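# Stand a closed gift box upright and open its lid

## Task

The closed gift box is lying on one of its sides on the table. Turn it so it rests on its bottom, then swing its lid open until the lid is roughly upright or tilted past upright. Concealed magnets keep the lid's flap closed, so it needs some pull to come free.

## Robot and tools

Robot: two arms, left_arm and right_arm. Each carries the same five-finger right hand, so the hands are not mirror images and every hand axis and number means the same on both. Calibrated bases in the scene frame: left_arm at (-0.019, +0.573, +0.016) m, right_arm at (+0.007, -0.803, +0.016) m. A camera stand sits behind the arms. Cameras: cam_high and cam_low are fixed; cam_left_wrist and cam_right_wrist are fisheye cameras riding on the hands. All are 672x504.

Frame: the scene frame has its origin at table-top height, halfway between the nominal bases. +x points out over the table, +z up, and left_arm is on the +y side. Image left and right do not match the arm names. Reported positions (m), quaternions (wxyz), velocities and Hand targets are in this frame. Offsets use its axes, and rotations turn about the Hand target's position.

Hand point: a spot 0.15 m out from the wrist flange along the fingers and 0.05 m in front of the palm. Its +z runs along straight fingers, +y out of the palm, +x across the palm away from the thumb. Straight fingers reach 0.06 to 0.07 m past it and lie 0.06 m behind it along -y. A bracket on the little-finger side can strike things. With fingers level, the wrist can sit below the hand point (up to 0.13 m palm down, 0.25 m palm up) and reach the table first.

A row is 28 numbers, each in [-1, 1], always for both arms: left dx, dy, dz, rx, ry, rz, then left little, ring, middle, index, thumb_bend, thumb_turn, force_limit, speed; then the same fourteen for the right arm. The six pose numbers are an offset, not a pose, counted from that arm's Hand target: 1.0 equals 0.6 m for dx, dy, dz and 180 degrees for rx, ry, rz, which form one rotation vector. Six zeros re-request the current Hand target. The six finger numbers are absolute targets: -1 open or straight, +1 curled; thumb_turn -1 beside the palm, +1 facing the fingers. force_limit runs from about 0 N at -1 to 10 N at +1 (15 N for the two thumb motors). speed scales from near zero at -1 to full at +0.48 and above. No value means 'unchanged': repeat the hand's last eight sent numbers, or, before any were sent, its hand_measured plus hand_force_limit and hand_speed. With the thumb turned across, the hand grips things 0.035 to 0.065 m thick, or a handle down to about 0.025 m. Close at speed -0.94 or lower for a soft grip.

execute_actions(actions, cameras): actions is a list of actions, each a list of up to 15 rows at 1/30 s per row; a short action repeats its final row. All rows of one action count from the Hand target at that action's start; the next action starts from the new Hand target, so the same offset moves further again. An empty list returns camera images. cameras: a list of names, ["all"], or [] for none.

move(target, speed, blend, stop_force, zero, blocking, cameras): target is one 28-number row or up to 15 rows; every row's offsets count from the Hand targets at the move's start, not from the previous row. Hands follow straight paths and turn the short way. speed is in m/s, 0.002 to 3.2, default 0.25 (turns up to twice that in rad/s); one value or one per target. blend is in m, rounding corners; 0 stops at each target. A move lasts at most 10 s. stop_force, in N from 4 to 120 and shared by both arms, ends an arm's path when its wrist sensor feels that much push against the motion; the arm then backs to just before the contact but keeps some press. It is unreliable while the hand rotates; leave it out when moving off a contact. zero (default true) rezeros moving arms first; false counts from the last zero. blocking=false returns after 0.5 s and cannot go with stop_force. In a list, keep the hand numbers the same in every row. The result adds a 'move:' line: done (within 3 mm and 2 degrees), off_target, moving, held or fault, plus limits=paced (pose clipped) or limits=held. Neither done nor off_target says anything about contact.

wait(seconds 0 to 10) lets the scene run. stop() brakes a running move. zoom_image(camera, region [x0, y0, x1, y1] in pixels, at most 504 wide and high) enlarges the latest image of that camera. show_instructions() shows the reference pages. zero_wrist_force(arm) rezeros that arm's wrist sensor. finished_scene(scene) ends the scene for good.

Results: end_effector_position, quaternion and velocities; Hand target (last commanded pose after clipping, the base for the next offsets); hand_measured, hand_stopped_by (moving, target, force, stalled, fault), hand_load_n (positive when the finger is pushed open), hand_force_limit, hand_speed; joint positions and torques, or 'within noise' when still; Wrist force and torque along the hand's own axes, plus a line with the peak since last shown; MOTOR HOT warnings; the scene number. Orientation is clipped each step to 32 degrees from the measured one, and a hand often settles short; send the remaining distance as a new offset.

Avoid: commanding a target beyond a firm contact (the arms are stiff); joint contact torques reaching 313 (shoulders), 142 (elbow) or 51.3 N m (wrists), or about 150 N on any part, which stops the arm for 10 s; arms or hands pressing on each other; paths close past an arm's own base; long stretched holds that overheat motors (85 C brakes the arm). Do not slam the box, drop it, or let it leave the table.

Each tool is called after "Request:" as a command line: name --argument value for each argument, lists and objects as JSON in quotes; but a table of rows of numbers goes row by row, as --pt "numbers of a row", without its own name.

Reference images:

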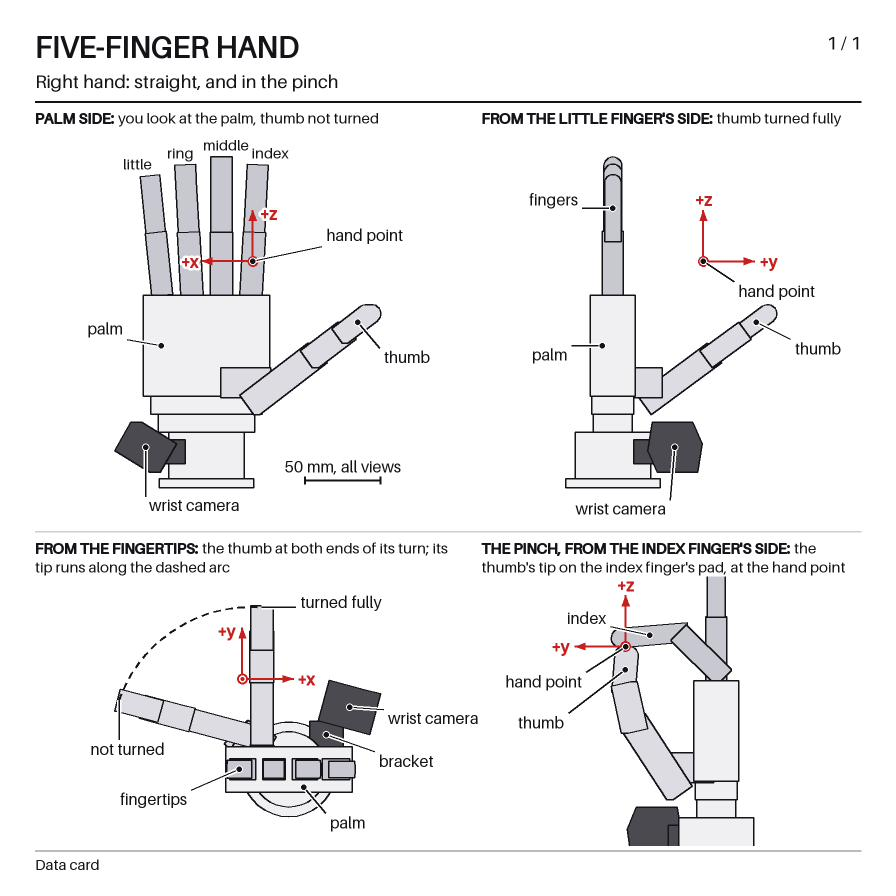

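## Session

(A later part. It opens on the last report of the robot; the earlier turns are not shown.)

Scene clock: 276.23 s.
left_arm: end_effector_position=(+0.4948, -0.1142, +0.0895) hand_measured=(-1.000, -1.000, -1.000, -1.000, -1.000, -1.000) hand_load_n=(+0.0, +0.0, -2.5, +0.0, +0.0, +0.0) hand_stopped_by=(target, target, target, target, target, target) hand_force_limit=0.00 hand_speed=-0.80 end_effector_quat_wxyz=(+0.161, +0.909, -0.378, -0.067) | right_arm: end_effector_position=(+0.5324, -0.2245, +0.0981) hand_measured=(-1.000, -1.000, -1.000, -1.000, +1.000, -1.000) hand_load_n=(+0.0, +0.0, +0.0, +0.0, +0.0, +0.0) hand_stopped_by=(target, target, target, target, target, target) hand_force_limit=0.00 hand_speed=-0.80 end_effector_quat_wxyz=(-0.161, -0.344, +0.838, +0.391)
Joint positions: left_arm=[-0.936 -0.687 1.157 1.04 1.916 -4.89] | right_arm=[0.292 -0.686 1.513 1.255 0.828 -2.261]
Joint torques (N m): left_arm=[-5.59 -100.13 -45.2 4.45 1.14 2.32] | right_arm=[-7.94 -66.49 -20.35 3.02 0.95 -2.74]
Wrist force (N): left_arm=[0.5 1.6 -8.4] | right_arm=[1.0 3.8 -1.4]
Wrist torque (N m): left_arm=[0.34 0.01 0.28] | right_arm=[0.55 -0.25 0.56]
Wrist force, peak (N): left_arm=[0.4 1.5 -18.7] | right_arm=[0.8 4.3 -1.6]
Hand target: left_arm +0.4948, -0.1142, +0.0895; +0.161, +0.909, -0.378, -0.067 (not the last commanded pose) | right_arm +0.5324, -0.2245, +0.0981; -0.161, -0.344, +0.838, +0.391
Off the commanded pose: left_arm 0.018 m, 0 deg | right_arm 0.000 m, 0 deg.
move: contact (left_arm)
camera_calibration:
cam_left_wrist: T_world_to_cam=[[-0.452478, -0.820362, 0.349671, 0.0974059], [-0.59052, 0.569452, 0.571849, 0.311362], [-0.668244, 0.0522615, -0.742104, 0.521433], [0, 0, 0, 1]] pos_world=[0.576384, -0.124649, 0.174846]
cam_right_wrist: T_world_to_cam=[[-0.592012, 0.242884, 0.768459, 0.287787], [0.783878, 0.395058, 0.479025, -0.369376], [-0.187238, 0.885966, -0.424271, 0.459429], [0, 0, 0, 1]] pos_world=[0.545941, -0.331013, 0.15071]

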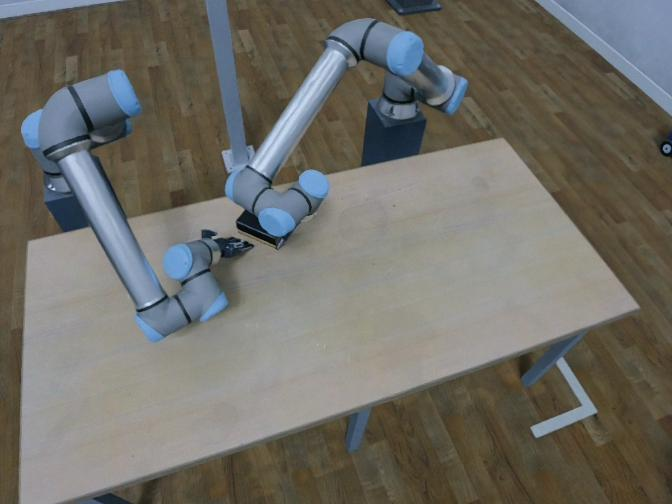

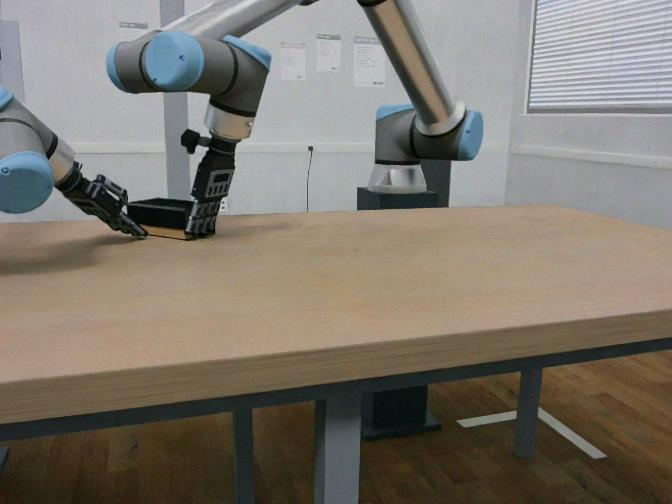

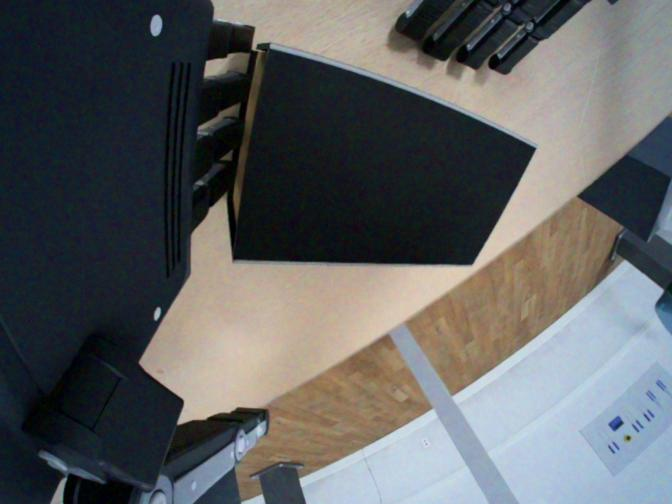

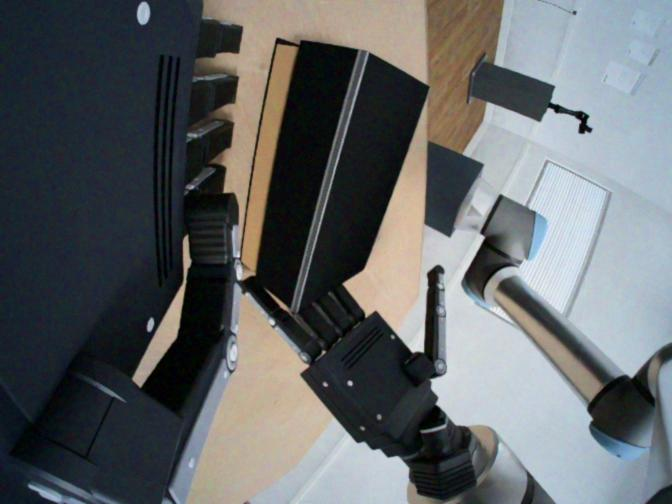

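Request:
move --target '[0,0,-0.0015,0,0,0,-1,-1,-1,-1,-1,-1,0,-0.8,0,0,0,0,0,0,-1,-1,-1,-1,1,-1,0,-0.8]' --speed 0.02

Request:
move --target '[0,0,0,0,0,0,-1,-1,-1,-1,-1,-1,0,-0.8,-0.0527,0.0533,0,0,0,0,-1,-1,-1,-1,1,-1,0,-0.8]' --speed 0.02 --stop_force 6 --cameras '["cam_right_wrist","cam_low"]'

Request:
zoom_image --camera "cam_right_wrist" --region '[180, 20, 420, 300]'

Request:
zoom_image --camera "cam_low" --region '[100, 180, 240, 260]'

Scene clock: 293.67 s.
left_arm: end_effector_position=(+0.4948, -0.1142, +0.0887) hand_measured=(-1.000, -1.000, -1.000, -1.000, -1.000, -1.000) hand_load_n=(+0.0, +0.0, -3.5, +0.0, +0.0, +0.0) hand_stopped_by=(target, target, target, target, target, target) hand_force_limit=0.00 hand_speed=-0.80 end_effector_quat_wxyz=(+0.161, +0.909, -0.378, -0.067) | right_arm: end_effector_position=(+0.5324, -0.2245, +0.0981) hand_measured=(-1.000, -1.000, -1.000, -1.000, +1.000, -1.000) hand_load_n=(+0.0, +0.0, +0.0, +0.0, +0.0, +0.0) hand_stopped_by=(target, target, target, target, target, target) hand_force_limit=0.00 hand_speed=-0.80 end_effector_quat_wxyz=(-0.161, -0.344, +0.838, +0.391)
Joint positions: left_arm=[-0.936 -0.686 1.157 1.039 1.916 -4.89] | right_arm=[0.292 -0.686 1.513 1.255 0.828 -2.261]
Joint torques (N m): left_arm=[-15.11 -66.86 -17.16 -1.33 0.71 2.44] | right_arm=[-8.01 -66.26 -20.42 3.01 0.76 -3.1]
Wrist force (N): left_arm=[-0.5 1.7 -20.7] | right_arm=[0.6 4.0 -1.4]
Wrist torque (N m): left_arm=[1.01 0.16 0.22] | right_arm=[0.57 -0.20 0.55]
Wrist force, peak (N): left_arm=[-0.5 1.7 -20.7] | right_arm=[0.6 4.3 -1.8]
Hand target: left_arm +0.4948, -0.1142, +0.0886; +0.161, +0.909, -0.378, -0.067 | right_arm +0.5324, -0.2245, +0.0981; -0.161, -0.344, +0.838, +0.391
Off the commanded pose: left_arm 0.000 m, 0 deg | right_arm 0.000 m, 0 deg.
move: done

Scene clock: 296.97 s.
left_arm: end_effector_position=(+0.4948, -0.1142, +0.0886) hand_measured=(-1.000, -1.000, -1.000, -1.000, -1.000, -1.000) hand_load_n=(+0.0, +0.0, +0.0, +0.0, +0.0, +0.0) hand_stopped_by=(target, target, target, target, target, target) hand_force_limit=0.00 hand_speed=-0.80 end_effector_quat_wxyz=(+0.161, +0.909, -0.378, -0.067) | right_arm: end_effector_position=(+0.5007, -0.1925, +0.0981) hand_measured=(-1.000, -1.000, -1.000, -1.000, +1.000, -1.000) hand_load_n=(+0.0, +0.0, +0.0, +0.0, +0.0, +0.0) hand_stopped_by=(target, target, target, target, target, target) hand_force_limit=0.00 hand_speed=-0.80 end_effector_quat_wxyz=(-0.161, -0.344, +0.838, +0.391)
Joint positions: left_arm=[-0.936 -0.686 1.157 1.039 1.916 -4.89] | right_arm=[0.346 -0.701 1.534 1.205 0.802 -2.196]
Joint torques (N m): left_arm=[-11.28 -106.11 -47.76 4.76 0.91 2.25] | right_arm=[-7.92 -72.25 -33.54 7.36 1.01 -2.87]
Wrist force (N): left_arm=[0.9 -0.5 0.0] | right_arm=[1.0 3.7 -1.6]
Wrist torque (N m): left_arm=[-0.08 -0.21 0.27] | right_arm=[0.56 -0.25 0.49]
Wrist force, peak (N): left_arm=[0.0 1.8 -22.2] | right_arm=[4.6 1.5 -4.3]
Hand target: left_arm +0.4948, -0.1142, +0.0886; +0.161, +0.909, -0.378, -0.067 | right_arm +0.5007, -0.1925, +0.0981; -0.161, -0.344, +0.838, +0.391
Off the commanded pose: left_arm 0.000 m, 0 deg | right_arm 0.000 m, 0 deg.
move: done
camera_calibration:
cam_right_wrist: T_world_to_cam=[[-0.592058, 0.242862, 0.76843, 0.261329], [0.783843, 0.395071, 0.479071, -0.357232], [-0.187237, 0.885967, -0.424271, 0.425161], [0, 0, 0, 1]] pos_world=[0.514341, -0.299013, 0.150709]
Images, in order (width x height): cam_low 672x504, cam_right_wrist 672x504.

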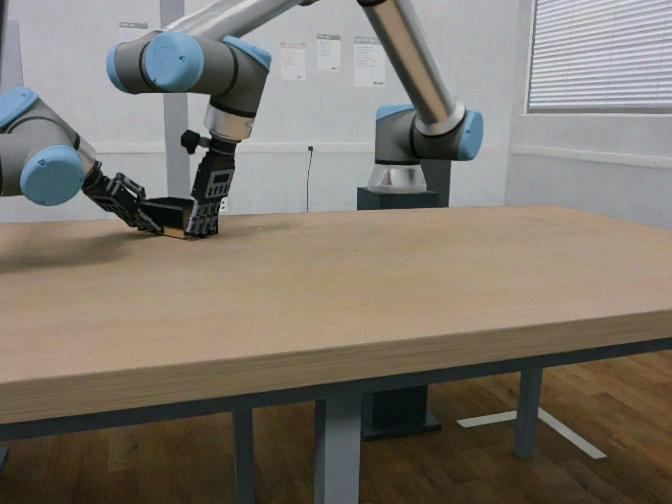

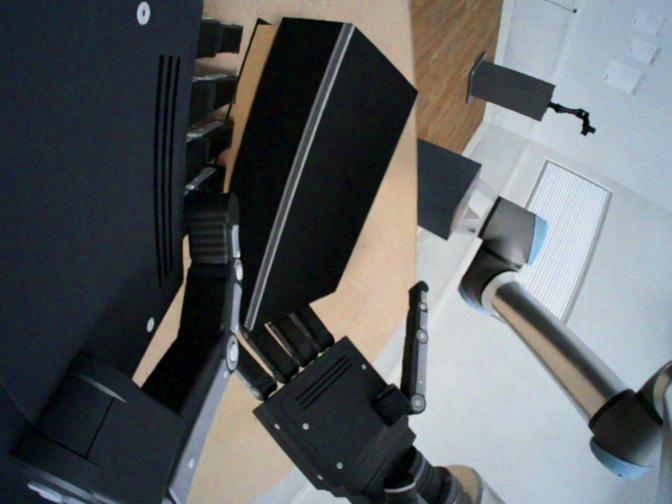

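Scaled by 1.800 from the camera's 672x504 image, which has a finer 960x720 frame.

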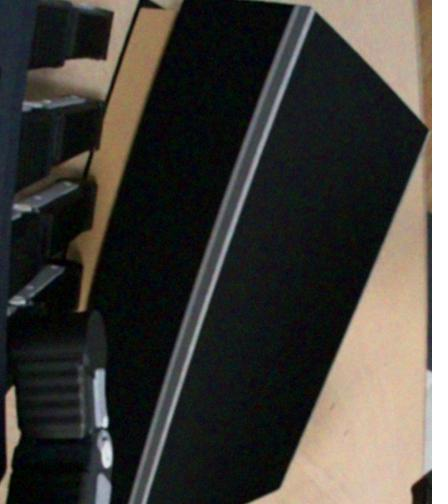

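Scaled by 3.600.

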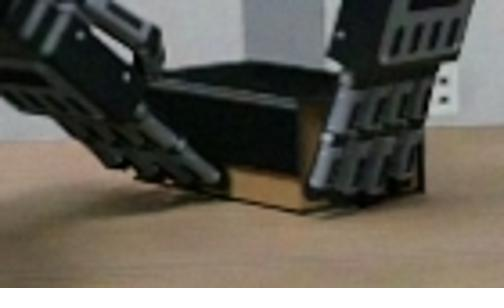

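Request:
move --pt "0.0 0.0 0.03 0 0 0 -1 -1 -1 -1 -1 -1 0 -0.8 0.06 -0.06 0 0 0 0 -1 -1 -1 -1 -1 1 0 0" --pt "0.1 0.15 0.15 0 0 0 -1 -1 -1 -1 -1 -1 0 -0.8 0.12 -0.14 0.12 0 0 0 -1 -1 -1 -1 -1 1 0 0" --speed 0.2 --blend 0.01 --cameras '["all"]'

Request:
zoom_image --camera "cam_high" --region '[210, 185, 310, 265]'

Request:
zoom_image --camera "cam_right_wrist" --region '[180, 0, 420, 280]'

Request:
zoom_image --camera "cam_left_wrist" --region '[220, 0, 620, 300]'

Scene clock: 337.67 s.
left_arm: end_effector_position=(+0.5548, -0.0243, +0.1786) hand_measured=(-1.000, -1.000, -1.000, -1.000, -1.000, -1.000) hand_load_n=(+0.0, +0.0, +0.0, +0.0, +0.0, +0.0) hand_stopped_by=(target, target, target, target, target, target) hand_force_limit=0.00 hand_speed=-0.80 end_effector_quat_wxyz=(+0.161, +0.909, -0.378, -0.067) | right_arm: end_effector_position=(+0.5727, -0.2765, +0.1701) hand_measured=(-1.000, -1.000, -1.000, -1.000, -1.000, +1.000) hand_load_n=(+0.0, +0.0, +0.0, +0.0, -0.5, +0.0) hand_stopped_by=(target, target, target, target, target, target) hand_force_limit=0.00 hand_speed=0.00 end_effector_quat_wxyz=(-0.161, -0.344, +0.838, +0.391)
Joint positions: left_arm=[-0.816 -0.768 1.147 1.174 1.921 -4.763] | right_arm=[0.213 -0.752 1.492 1.402 0.868 -2.352]
Joint torques (N m): left_arm=[2.41 -80.94 -25.8 4.73 1.28 1.08] | right_arm=[5.58 -64.81 -23.1 5.01 -2.35 3.45]
Wrist force (N): left_arm=[0.7 -0.2 0.2] | right_arm=[0.1 4.1 -1.5]
Wrist torque (N m): left_arm=[-0.10 -0.14 0.25] | right_arm=[0.55 -0.11 0.38]
Wrist force, peak (N): left_arm=[1.0 1.4 1.6] | right_arm=[1.0 5.4 0.1]
Hand target: left_arm +0.5548, -0.0242, +0.1786; +0.161, +0.909, -0.378, -0.067 | right_arm +0.5727, -0.2765, +0.1701; -0.161, -0.344, +0.838, +0.391
Off the commanded pose: left_arm 0.000 m, 0 deg | right_arm 0.000 m, 0 deg.
move: done
camera_calibration:
cam_left_wrist: T_world_to_cam=[[-0.452527, -0.820315, 0.349719, 0.167134], [-0.590482, 0.56952, 0.571821, 0.244577], [-0.668244, 0.0522618, -0.742104, 0.623025], [0, 0, 0, 1]] pos_world=[0.636384, -0.0347491, 0.264046]
cam_right_wrist: T_world_to_cam=[[-0.592058, 0.242862, 0.76843, 0.269031], [0.783843, 0.395071, 0.479071, -0.414975], [-0.187237, 0.885967, -0.424271, 0.54361], [0, 0, 0, 1]] pos_world=[0.586341, -0.383013, 0.222709]

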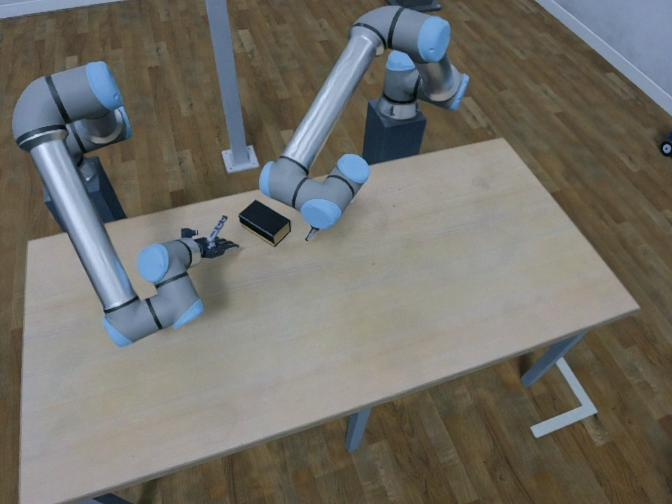

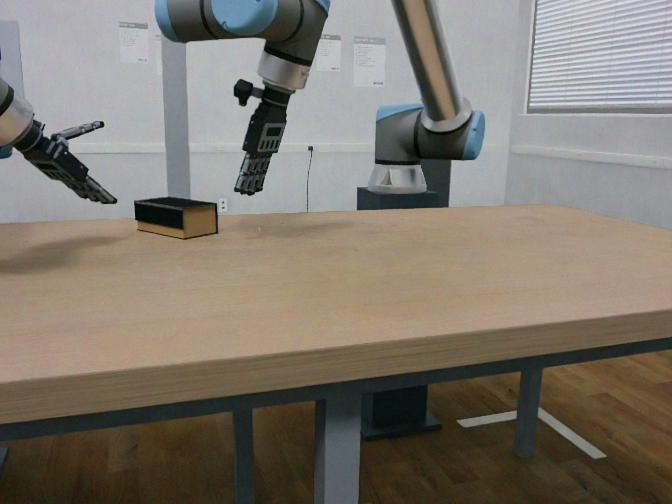

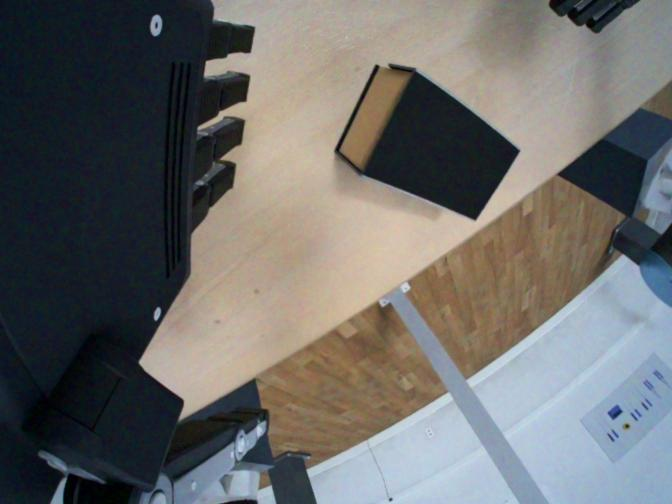

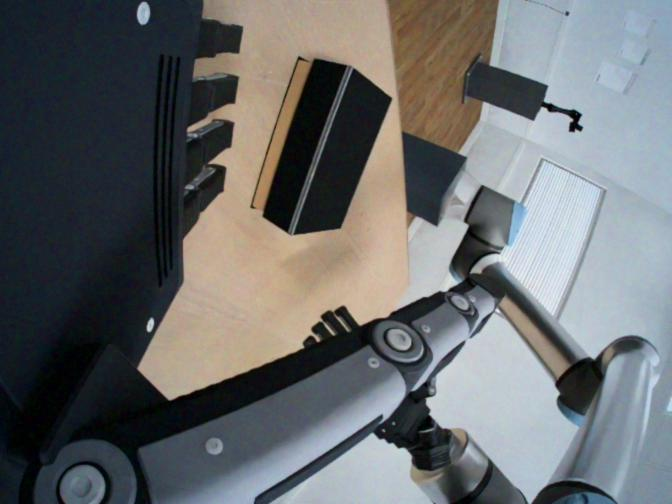

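Scaled by 5.040.

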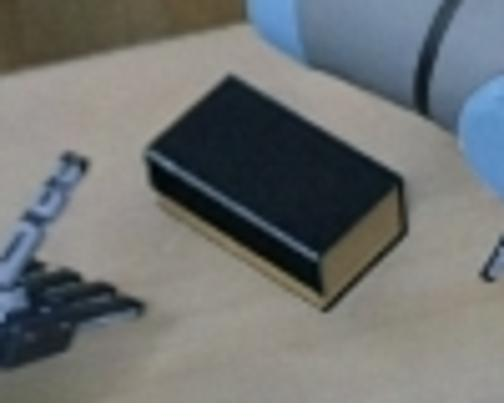

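Scaled by 1.800 from the camera's 672x504 image, which has a finer 960x720 frame.

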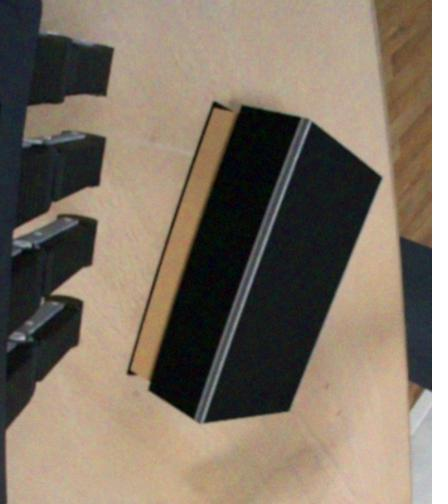

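Scaled by 1.260 from the camera's 672x504 image, which has a finer 960x720 frame.

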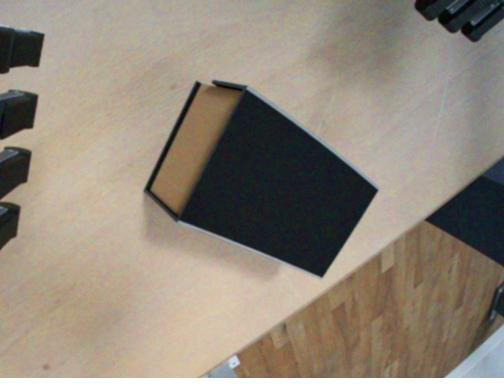

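Request:
move --pt "-0.0833 -0.1208 -0.111 0 0 -0.0511 -1 -1 -1 -1 -1 -1 0 -0.8 0 0 0 0 0 -0.0511 1 1 1 -1 -1 1 0 0.2" --pt "-0.1138 -0.1425 -0.1283 0 0 -0.0511 -1 -1 -1 -1 -1 -1 0 -0.8 -0.0282 0.1405 -0.1235 0 0 -0.0511 1 1 1 -1 -1 1 0 0.2" --speed '[0.2,0.08]'

Request:
move --target '[0,0,-0.05,0,0,0,-1,-1,-1,-1,-1,-1,0,-0.8,0,0,0,0,0,0,1,1,1,-1,-1,1,0,0.2]' --speed 0.02 --stop_force 8 --cameras '["all"]'

Request:
zoom_image --camera "cam_right_wrist" --region '[180, 20, 420, 300]'

Request:
zoom_image --camera "cam_left_wrist" --region '[180, 0, 320, 260]'

Scene clock: 364.30 s.
left_arm: end_effector_position=(+0.4864, -0.1098, +0.1016) hand_measured=(-1.000, -1.000, -1.000, -1.000, -1.000, -1.000) hand_load_n=(+0.0, +0.0, +0.0, +0.0, +0.0, +0.0) hand_stopped_by=(target, target, target, target, target, target) hand_force_limit=0.00 hand_speed=-0.80 end_effector_quat_wxyz=(+0.155, +0.876, -0.450, -0.080) | right_arm: end_effector_position=(+0.5559, -0.1922, +0.0959) hand_measured=(+1.000, +1.000, +1.000, -1.000, -1.000, +1.000) hand_load_n=(+0.0, +0.0, +0.0, +0.0, +0.0, +0.0) hand_stopped_by=(target, target, target, target, target, target) hand_force_limit=0.00 hand_speed=0.20 end_effector_quat_wxyz=(-0.129, -0.275, +0.863, +0.403)
Joint positions: left_arm=[-0.945 -0.668 1.11 1.124 1.922 -4.728] | right_arm=[0.31 -0.699 1.501 1.118 0.753 -2.033]
Joint torques (N m): left_arm=[11.17 -102.25 -33.98 4.99 0.44 1.6] | right_arm=[-11.31 -97.51 -21.21 7.33 1.11 -2.69]
Wrist force (N): left_arm=[0.8 -0.7 -0.6] | right_arm=[0.8 3.8 -1.6]
Wrist torque (N m): left_arm=[-0.07 -0.12 0.25] | right_arm=[0.50 -0.19 0.57]
Wrist force, peak (N): left_arm=[1.7 0.8 1.9] | right_arm=[1.0 3.8 -2.7]
Hand target: left_arm +0.4865, -0.1097, +0.1016; +0.155, +0.876, -0.450, -0.080 | right_arm +0.5558, -0.1922, +0.0960; -0.129, -0.275, +0.863, +0.403
Off the commanded pose: left_arm 0.000 m, 0 deg | right_arm 0.000 m, 0 deg.
move: done

Scene clock: 366.10 s.
left_arm: end_effector_position=(+0.4865, -0.1097, +0.0896) hand_measured=(-1.000, -1.000, -1.000, -1.000, -1.000, -1.000) hand_load_n=(+0.0, +0.0, -2.0, +0.0, +0.0, +0.0) hand_stopped_by=(target, target, target, target, target, target) hand_force_limit=0.00 hand_speed=-0.80 end_effector_quat_wxyz=(+0.155, +0.876, -0.450, -0.080) | right_arm: end_effector_position=(+0.5558, -0.1922, +0.0960) hand_measured=(+1.000, +1.000, +1.000, -1.000, -1.000, +1.000) hand_load_n=(+0.0, +0.0, +0.0, +0.5, +0.0, +0.0) hand_stopped_by=(target, target, target, target, target, target) hand_force_limit=0.00 hand_speed=0.20 end_effector_quat_wxyz=(-0.129, -0.275, +0.863, +0.403)
Joint positions: left_arm=[-0.944 -0.658 1.114 1.11 1.922 -4.728] | right_arm=[0.31 -0.699 1.502 1.118 0.753 -2.033]
Joint torques (N m): left_arm=[-9.36 -102.56 -44.99 4.53 0.22 1.91] | right_arm=[-6.18 -100.05 -21.11 7.23 0.75 -2.91]
Wrist force (N): left_arm=[0.8 1.0 -8.1] | right_arm=[0.9 3.8 -1.8]
Wrist torque (N m): left_arm=[0.29 0.00 0.28] | right_arm=[0.53 -0.21 0.59]
Wrist force, peak (N): left_arm=[0.6 1.2 -18.5] | right_arm=[1.0 4.1 -1.7]
Hand target: left_arm +0.4865, -0.1097, +0.0896; +0.155, +0.876, -0.450, -0.080 (not the last commanded pose) | right_arm +0.5558, -0.1922, +0.0960; -0.129, -0.275, +0.863, +0.403
Off the commanded pose: left_arm 0.018 m, 0 deg | right_arm 0.000 m, 0 deg.
move: contact (left_arm)
camera_calibration:
cam_left_wrist: T_world_to_cam=[[-0.577813, -0.737472, 0.349667, 0.167387], [-0.49188, 0.656532, 0.571857, 0.265415], [-0.651296, 0.158432, -0.7421, 0.519141], [0, 0, 0, 1]] pos_world=[0.565386, -0.133059, 0.174946]
cam_right_wrist: T_world_to_cam=[[-0.545603, 0.334387, 0.768442, 0.287295], [0.836931, 0.264653, 0.479067, -0.454093], [-0.0431766, 0.904513, -0.424254, 0.357894], [0, 0, 0, 1]] pos_world=[0.552246, -0.299611, 0.148609]

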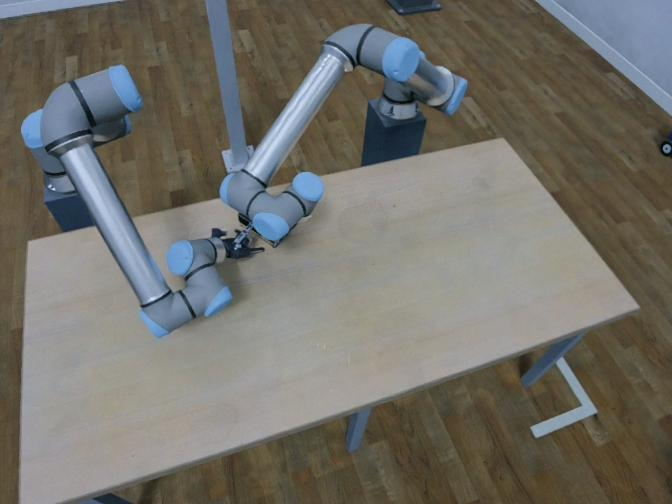

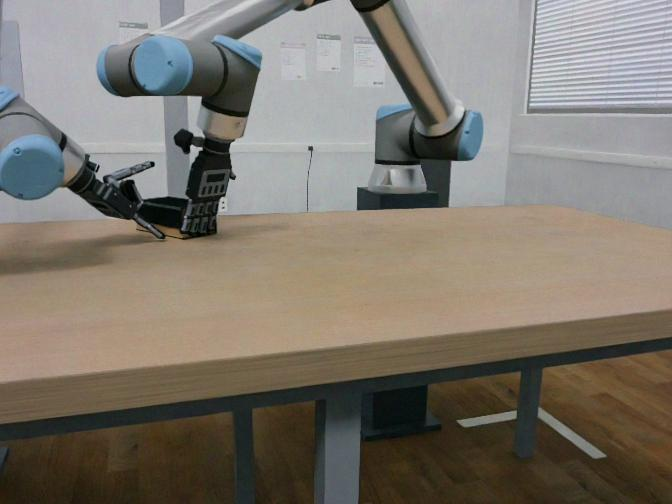

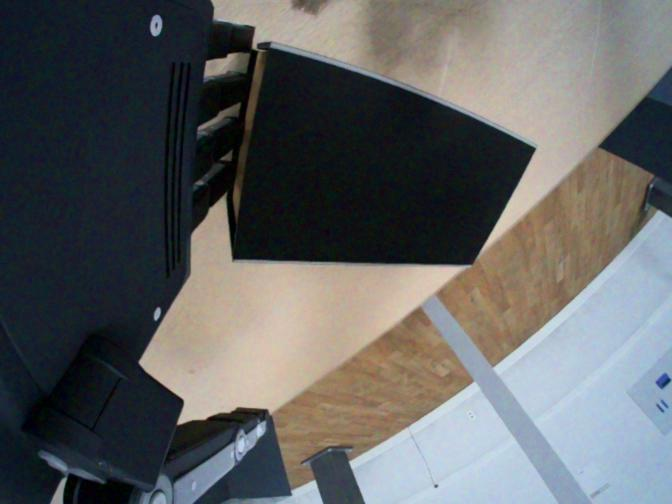

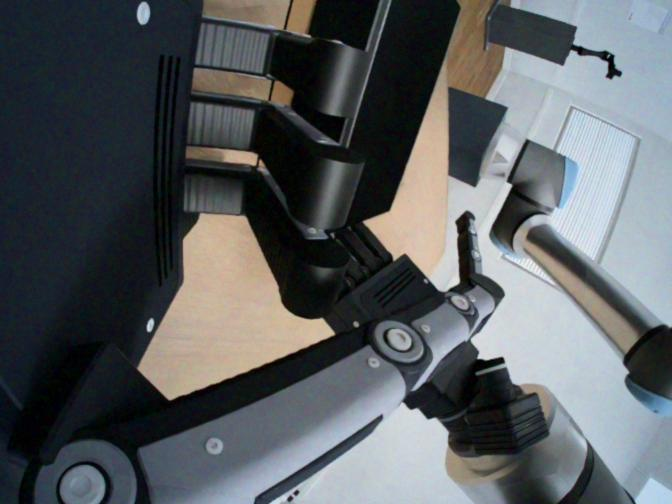

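Scaled by 1.800 from the camera's 672x504 image, which has a finer 960x720 frame.

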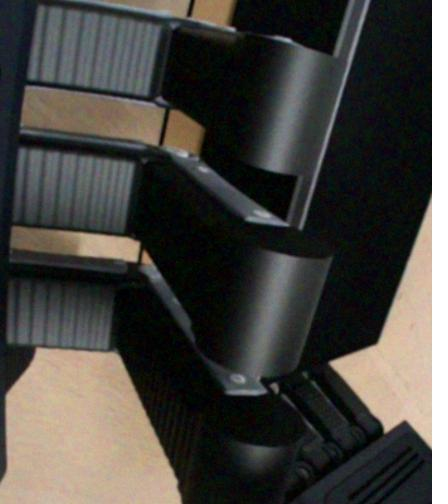

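Scaled by 1.938 from the camera's 672x504 image, which has a finer 960x720 frame.

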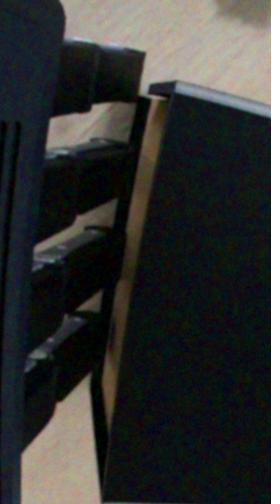

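Request:
move --pt "0 0 0.008 0 0 0 -1 -1 -1 -1 -1 -1 0 -0.8 0 0 0 0 0 0 1 1 1 -1 -1 1 0 0.2" --pt "-0.0065 -0.0046 0.008 0 0 0 -1 -1 -1 -1 -1 -1 0 -0.8 0 0 0 0 0 0 1 1 1 -1 -1 1 0 0.2" --speed 0.05

Request:
move --target '[0,0,-0.05,0,0,0,-1,-1,-1,-1,-1,-1,0,-0.8,0,0,0,0,0,0,1,1,1,-1,-1,1,0,0.2]' --speed 0.015 --stop_force 6 --cameras '["cam_left_wrist","cam_low"]'

Request:
zoom_image --camera "cam_left_wrist" --region '[200, 10, 290, 140]'

Request:
zoom_image --camera "cam_low" --region '[120, 180, 220, 250]'

Scene clock: 373.07 s.
left_arm: end_effector_position=(+0.4824, -0.1126, +0.0944) hand_measured=(-1.000, -1.000, -1.000, -1.000, -1.000, -1.000) hand_load_n=(+0.0, +0.0, +0.0, +0.0, +0.0, +0.0) hand_stopped_by=(target, target, target, target, target, target) hand_force_limit=0.00 hand_speed=-0.80 end_effector_quat_wxyz=(+0.155, +0.876, -0.450, -0.080) | right_arm: end_effector_position=(+0.5558, -0.1922, +0.0960) hand_measured=(+1.000, +1.000, +1.000, -1.000, -1.000, +1.000) hand_load_n=(+0.0, +0.0, +0.0, +0.0, +0.0, +0.0) hand_stopped_by=(target, target, target, target, target, target) hand_force_limit=0.00 hand_speed=0.20 end_effector_quat_wxyz=(-0.129, -0.275, +0.863, +0.403)
Joint positions: left_arm=[-0.95 -0.664 1.115 1.112 1.921 -4.734] | right_arm=[0.31 -0.699 1.502 1.118 0.753 -2.033]
Joint torques (N m): left_arm=[16.28 -90.29 -31.16 4.84 -0.2 2.07] | right_arm=[-6.2 -99.69 -21.34 7.3 0.8 -3]
Wrist force (N): left_arm=[0.9 -0.1 0.2] | right_arm=[0.8 3.7 -1.6]
Wrist torque (N m): left_arm=[-0.10 -0.15 0.27] | right_arm=[0.50 -0.20 0.58]
Wrist force, peak (N): left_arm=[0.9 0.8 -8.5] | right_arm=[1.0 4.1 -1.9]
Hand target: left_arm +0.4826, -0.1125, +0.0944; +0.155, +0.876, -0.450, -0.080 | right_arm +0.5558, -0.1922, +0.0960; -0.129, -0.275, +0.863, +0.403
Off the commanded pose: left_arm 0.000 m, 0 deg | right_arm 0.000 m, 0 deg.
move: done

Scene clock: 374.57 s.
left_arm: end_effector_position=(+0.4826, -0.1125, +0.0895) hand_measured=(-1.000, -1.000, -1.000, -1.000, -1.000, -1.000) hand_load_n=(+0.0, +0.0, -2.5, +0.0, +0.0, +0.0) hand_stopped_by=(target, target, target, target, target, target) hand_force_limit=0.00 hand_speed=-0.80 end_effector_quat_wxyz=(+0.155, +0.876, -0.450, -0.080) | right_arm: end_effector_position=(+0.5558, -0.1922, +0.0960) hand_measured=(+1.000, +1.000, +1.000, -1.000, -1.000, +1.000) hand_load_n=(+0.0, +0.0, +0.0, +0.0, +0.0, +0.0) hand_stopped_by=(target, target, target, target, target, target) hand_force_limit=0.00 hand_speed=0.20 end_effector_quat_wxyz=(-0.129, -0.275, +0.863, +0.403)
Joint positions: left_arm=[-0.95 -0.66 1.117 1.107 1.921 -4.734] | right_arm=[0.31 -0.699 1.502 1.118 0.753 -2.033]
Joint torques (N m): left_arm=[-3.66 -102.89 -45.11 4.73 -0.34 2.13] | right_arm=[-7.5 -100.4 -21.3 7.46 0.84 -2.95]
Wrist force (N): left_arm=[1.0 1.4 -7.6] | right_arm=[1.1 3.8 -1.5]
Wrist torque (N m): left_arm=[0.29 -0.02 0.28] | right_arm=[0.50 -0.24 0.60]
Wrist force, peak (N): left_arm=[0.6 1.7 -14.1] | right_arm=[1.0 4.0 -1.8]
Hand target: left_arm +0.4826, -0.1125, +0.0895; +0.155, +0.876, -0.450, -0.080 (not the last commanded pose) | right_arm +0.5558, -0.1922, +0.0960; -0.129, -0.275, +0.863, +0.403
Off the commanded pose: left_arm 0.025 m, 0 deg | right_arm 0.000 m, 0 deg.
move: contact (left_arm)
camera_calibration:
cam_left_wrist: T_world_to_cam=[[-0.577841, -0.737434, 0.3497, 0.163119], [-0.491846, 0.656575, 0.571837, 0.265383], [-0.651296, 0.158432, -0.7421, 0.516971], [0, 0, 0, 1]] pos_world=[0.561486, -0.135859, 0.174846]
Images, in order (width x height): cam_low 672x504, cam_left_wrist 672x504.

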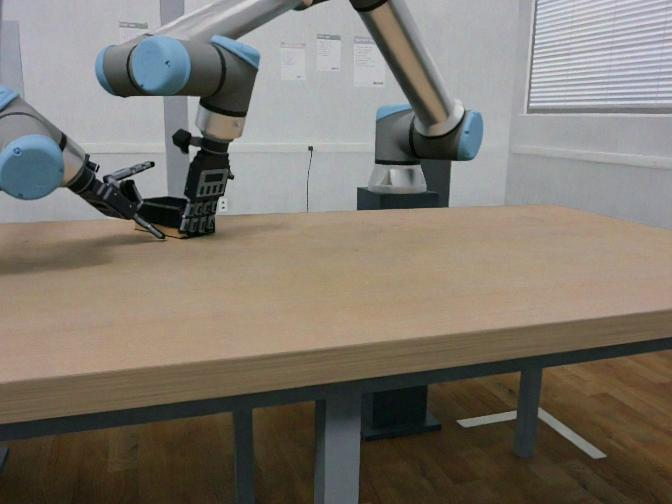

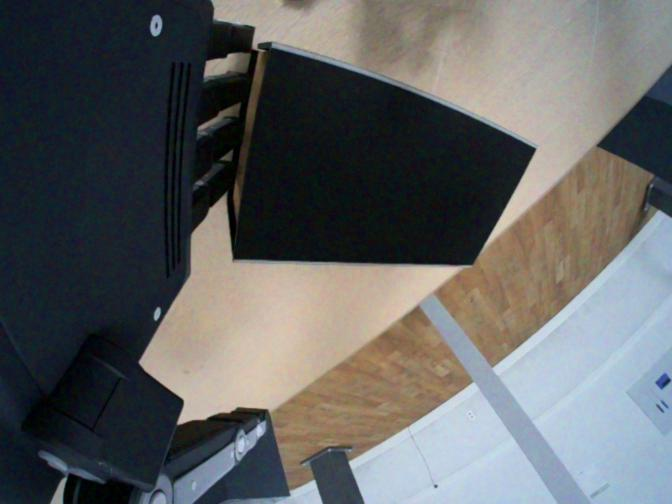

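Scaled by 3.877 from the camera's 672x504 image, which has a finer 960x720 frame.

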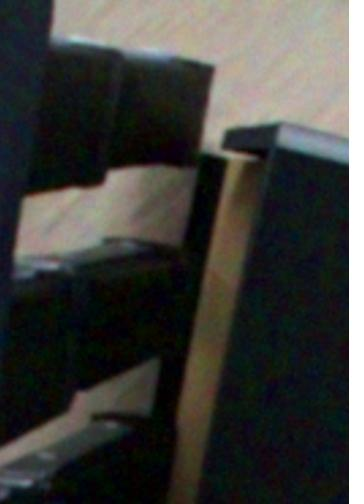

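Scaled by 5.040.

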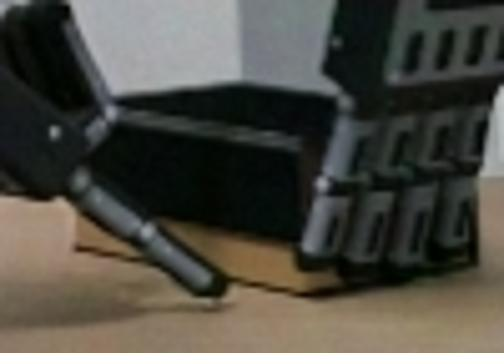

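Request:
move --pt "0 0 0.015 0 0 0 -1 -1 -1 -1 -1 -1 0 -0.8 0 0 0 0 0 0 1 1 1 -1 -1 1 0 0.2" --speed 0.05 --cameras '["cam_left_wrist"]'

Request:
zoom_image --camera "cam_left_wrist" --region '[190, 0, 310, 140]'

Request:
move --pt "-0.0065 -0.0046 0 0 0 0 -1 -1 -1 -1 -1 -1 0 -0.8 0 0 0 0 0 0 1 1 1 -1 -1 1 0 0.2" --speed 0.05 --cameras '["cam_left_wrist"]'

Request:
zoom_image --camera "cam_left_wrist" --region '[190, 0, 310, 140]'

Scene clock: 391.77 s.
left_arm: end_effector_position=(+0.4826, -0.1125, +0.0987) hand_measured=(-1.000, -1.000, -1.000, -1.000, -1.000, -1.000) hand_load_n=(+0.0, +0.0, +0.0, +0.0, +0.0, +0.0) hand_stopped_by=(target, target, target, target, target, target) hand_force_limit=0.00 hand_speed=-0.80 end_effector_quat_wxyz=(+0.155, +0.876, -0.450, -0.080) | right_arm: end_effector_position=(+0.5558, -0.1922, +0.0960) hand_measured=(+1.000, +1.000, +1.000, -1.000, -1.000, +1.000) hand_load_n=(+0.0, +0.0, +0.0, +0.0, -0.5, +0.0) hand_stopped_by=(target, target, target, target, target, target) hand_force_limit=0.00 hand_speed=0.20 end_effector_quat_wxyz=(-0.129, -0.275, +0.863, +0.403)
Joint positions: left_arm=[-0.95 -0.667 1.113 1.118 1.921 -4.734] | right_arm=[0.31 -0.699 1.502 1.118 0.753 -2.033]
Joint torques (N m): left_arm=[-11.93 -89.46 -43.17 2.56 -0.03 0.5] | right_arm=[-6.5 -97.38 -21.72 7.33 0.9 -2.68]
Wrist force (N): left_arm=[0.8 0.0 0.1] | right_arm=[0.8 4.0 -1.7]
Wrist torque (N m): left_arm=[-0.07 -0.14 0.24] | right_arm=[0.55 -0.20 0.59]
Wrist force, peak (N): left_arm=[0.9 1.0 -7.4] | right_arm=[0.9 4.1 -1.8]
Hand target: left_arm +0.4826, -0.1125, +0.0985; +0.155, +0.876, -0.450, -0.080 | right_arm +0.5558, -0.1922, +0.0960; -0.129, -0.275, +0.863, +0.403
Off the commanded pose: left_arm 0.000 m, 0 deg | right_arm 0.000 m, 0 deg.
move: done
camera_calibration:
cam_left_wrist: T_world_to_cam=[[-0.577864, -0.737428, 0.349675, 0.159862], [-0.491883, 0.656584, 0.571794, 0.260103], [-0.651248, 0.15842, -0.742145, 0.523713], [0, 0, 0, 1]] pos_world=[0.561386, -0.135859, 0.184046]
Images, in order (width x height): cam_left_wrist 672x504.

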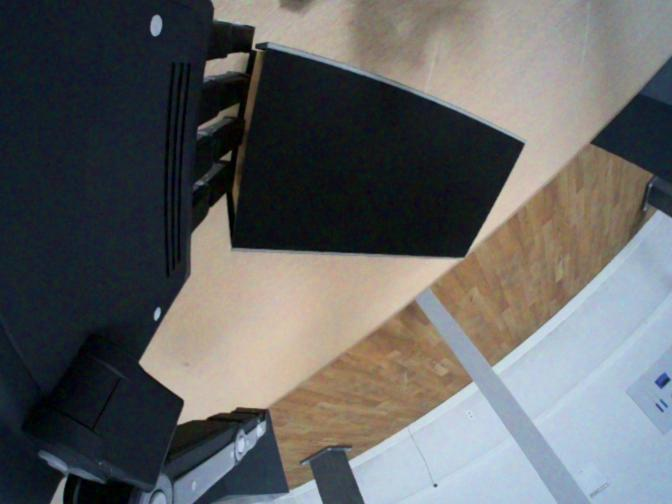

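Scaled by 3.600 from the camera's 672x504 image, which has a finer 960x720 frame.

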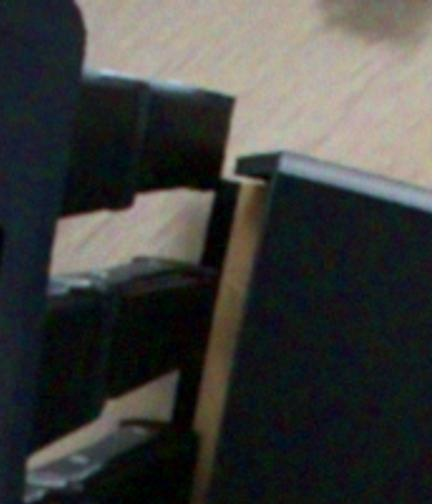

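Scene clock: 392.47 s.
left_arm: end_effector_position=(+0.4786, -0.1153, +0.0985) hand_measured=(-1.000, -1.000, -1.000, -1.000, -1.000, -1.000) hand_load_n=(+0.0, +0.0, +0.0, +0.0, +0.0, +0.0) hand_stopped_by=(target, target, target, target, target, target) hand_force_limit=0.00 hand_speed=-0.80 end_effector_quat_wxyz=(+0.155, +0.876, -0.450, -0.080) | right_arm: end_effector_position=(+0.5558, -0.1922, +0.0960) hand_measured=(+1.000, +1.000, +1.000, -1.000, -1.000, +1.000) hand_load_n=(+0.0, +0.0, +0.0, +0.0, +0.0, +0.0) hand_stopped_by=(target, target, target, target, target, target) hand_force_limit=0.00 hand_speed=0.20 end_effector_quat_wxyz=(-0.129, -0.275, +0.863, +0.403)
Joint positions: left_arm=[-0.955 -0.669 1.116 1.114 1.921 -4.74] | right_arm=[0.31 -0.699 1.502 1.118 0.753 -2.033]
Joint torques (N m): left_arm=[2.79 -104.69 -27.21 2.61 -0.72 0.22] | right_arm=[-6.32 -98.37 -21.11 7.22 0.85 -3.07]
Wrist force (N): left_arm=[1.0 -0.5 -0.4] | right_arm=[1.0 3.7 -1.9]
Wrist torque (N m): left_arm=[-0.04 -0.15 0.27] | right_arm=[0.51 -0.22 0.59]
Wrist force, peak (N): left_arm=[1.0 -0.9 -0.2] | right_arm=[1.1 4.0 -1.9]
Hand target: left_arm +0.4787, -0.1153, +0.0985; +0.155, +0.876, -0.450, -0.080 | right_arm +0.5558, -0.1922, +0.0960; -0.129, -0.275, +0.863, +0.403
Off the commanded pose: left_arm 0.000 m, 0 deg | right_arm 0.000 m, 0 deg.
move: done
camera_calibration:
cam_left_wrist: T_world_to_cam=[[-0.577841, -0.737434, 0.3497, 0.155522], [-0.491846, 0.656575, 0.571837, 0.260173], [-0.651296, 0.158432, -0.7421, 0.521504], [0, 0, 0, 1]] pos_world=[0.557486, -0.138759, 0.183846]
Images, in order (width x height): cam_left_wrist 672x504.

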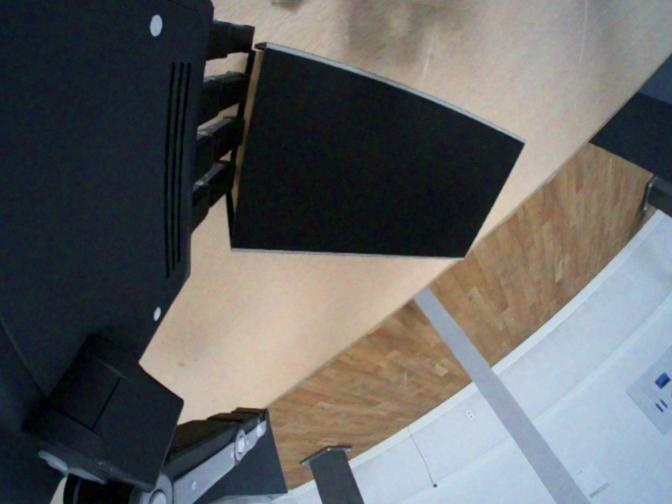

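Scaled by 3.600 from the camera's 672x504 image, which has a finer 960x720 frame.

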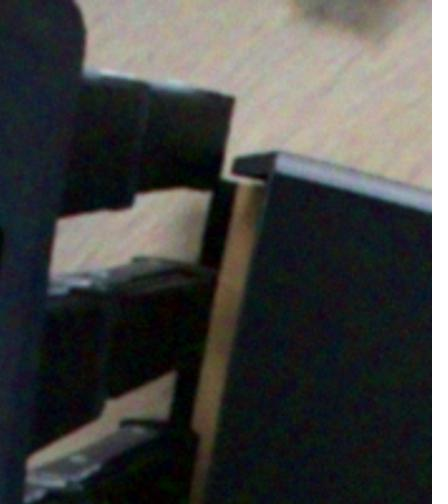

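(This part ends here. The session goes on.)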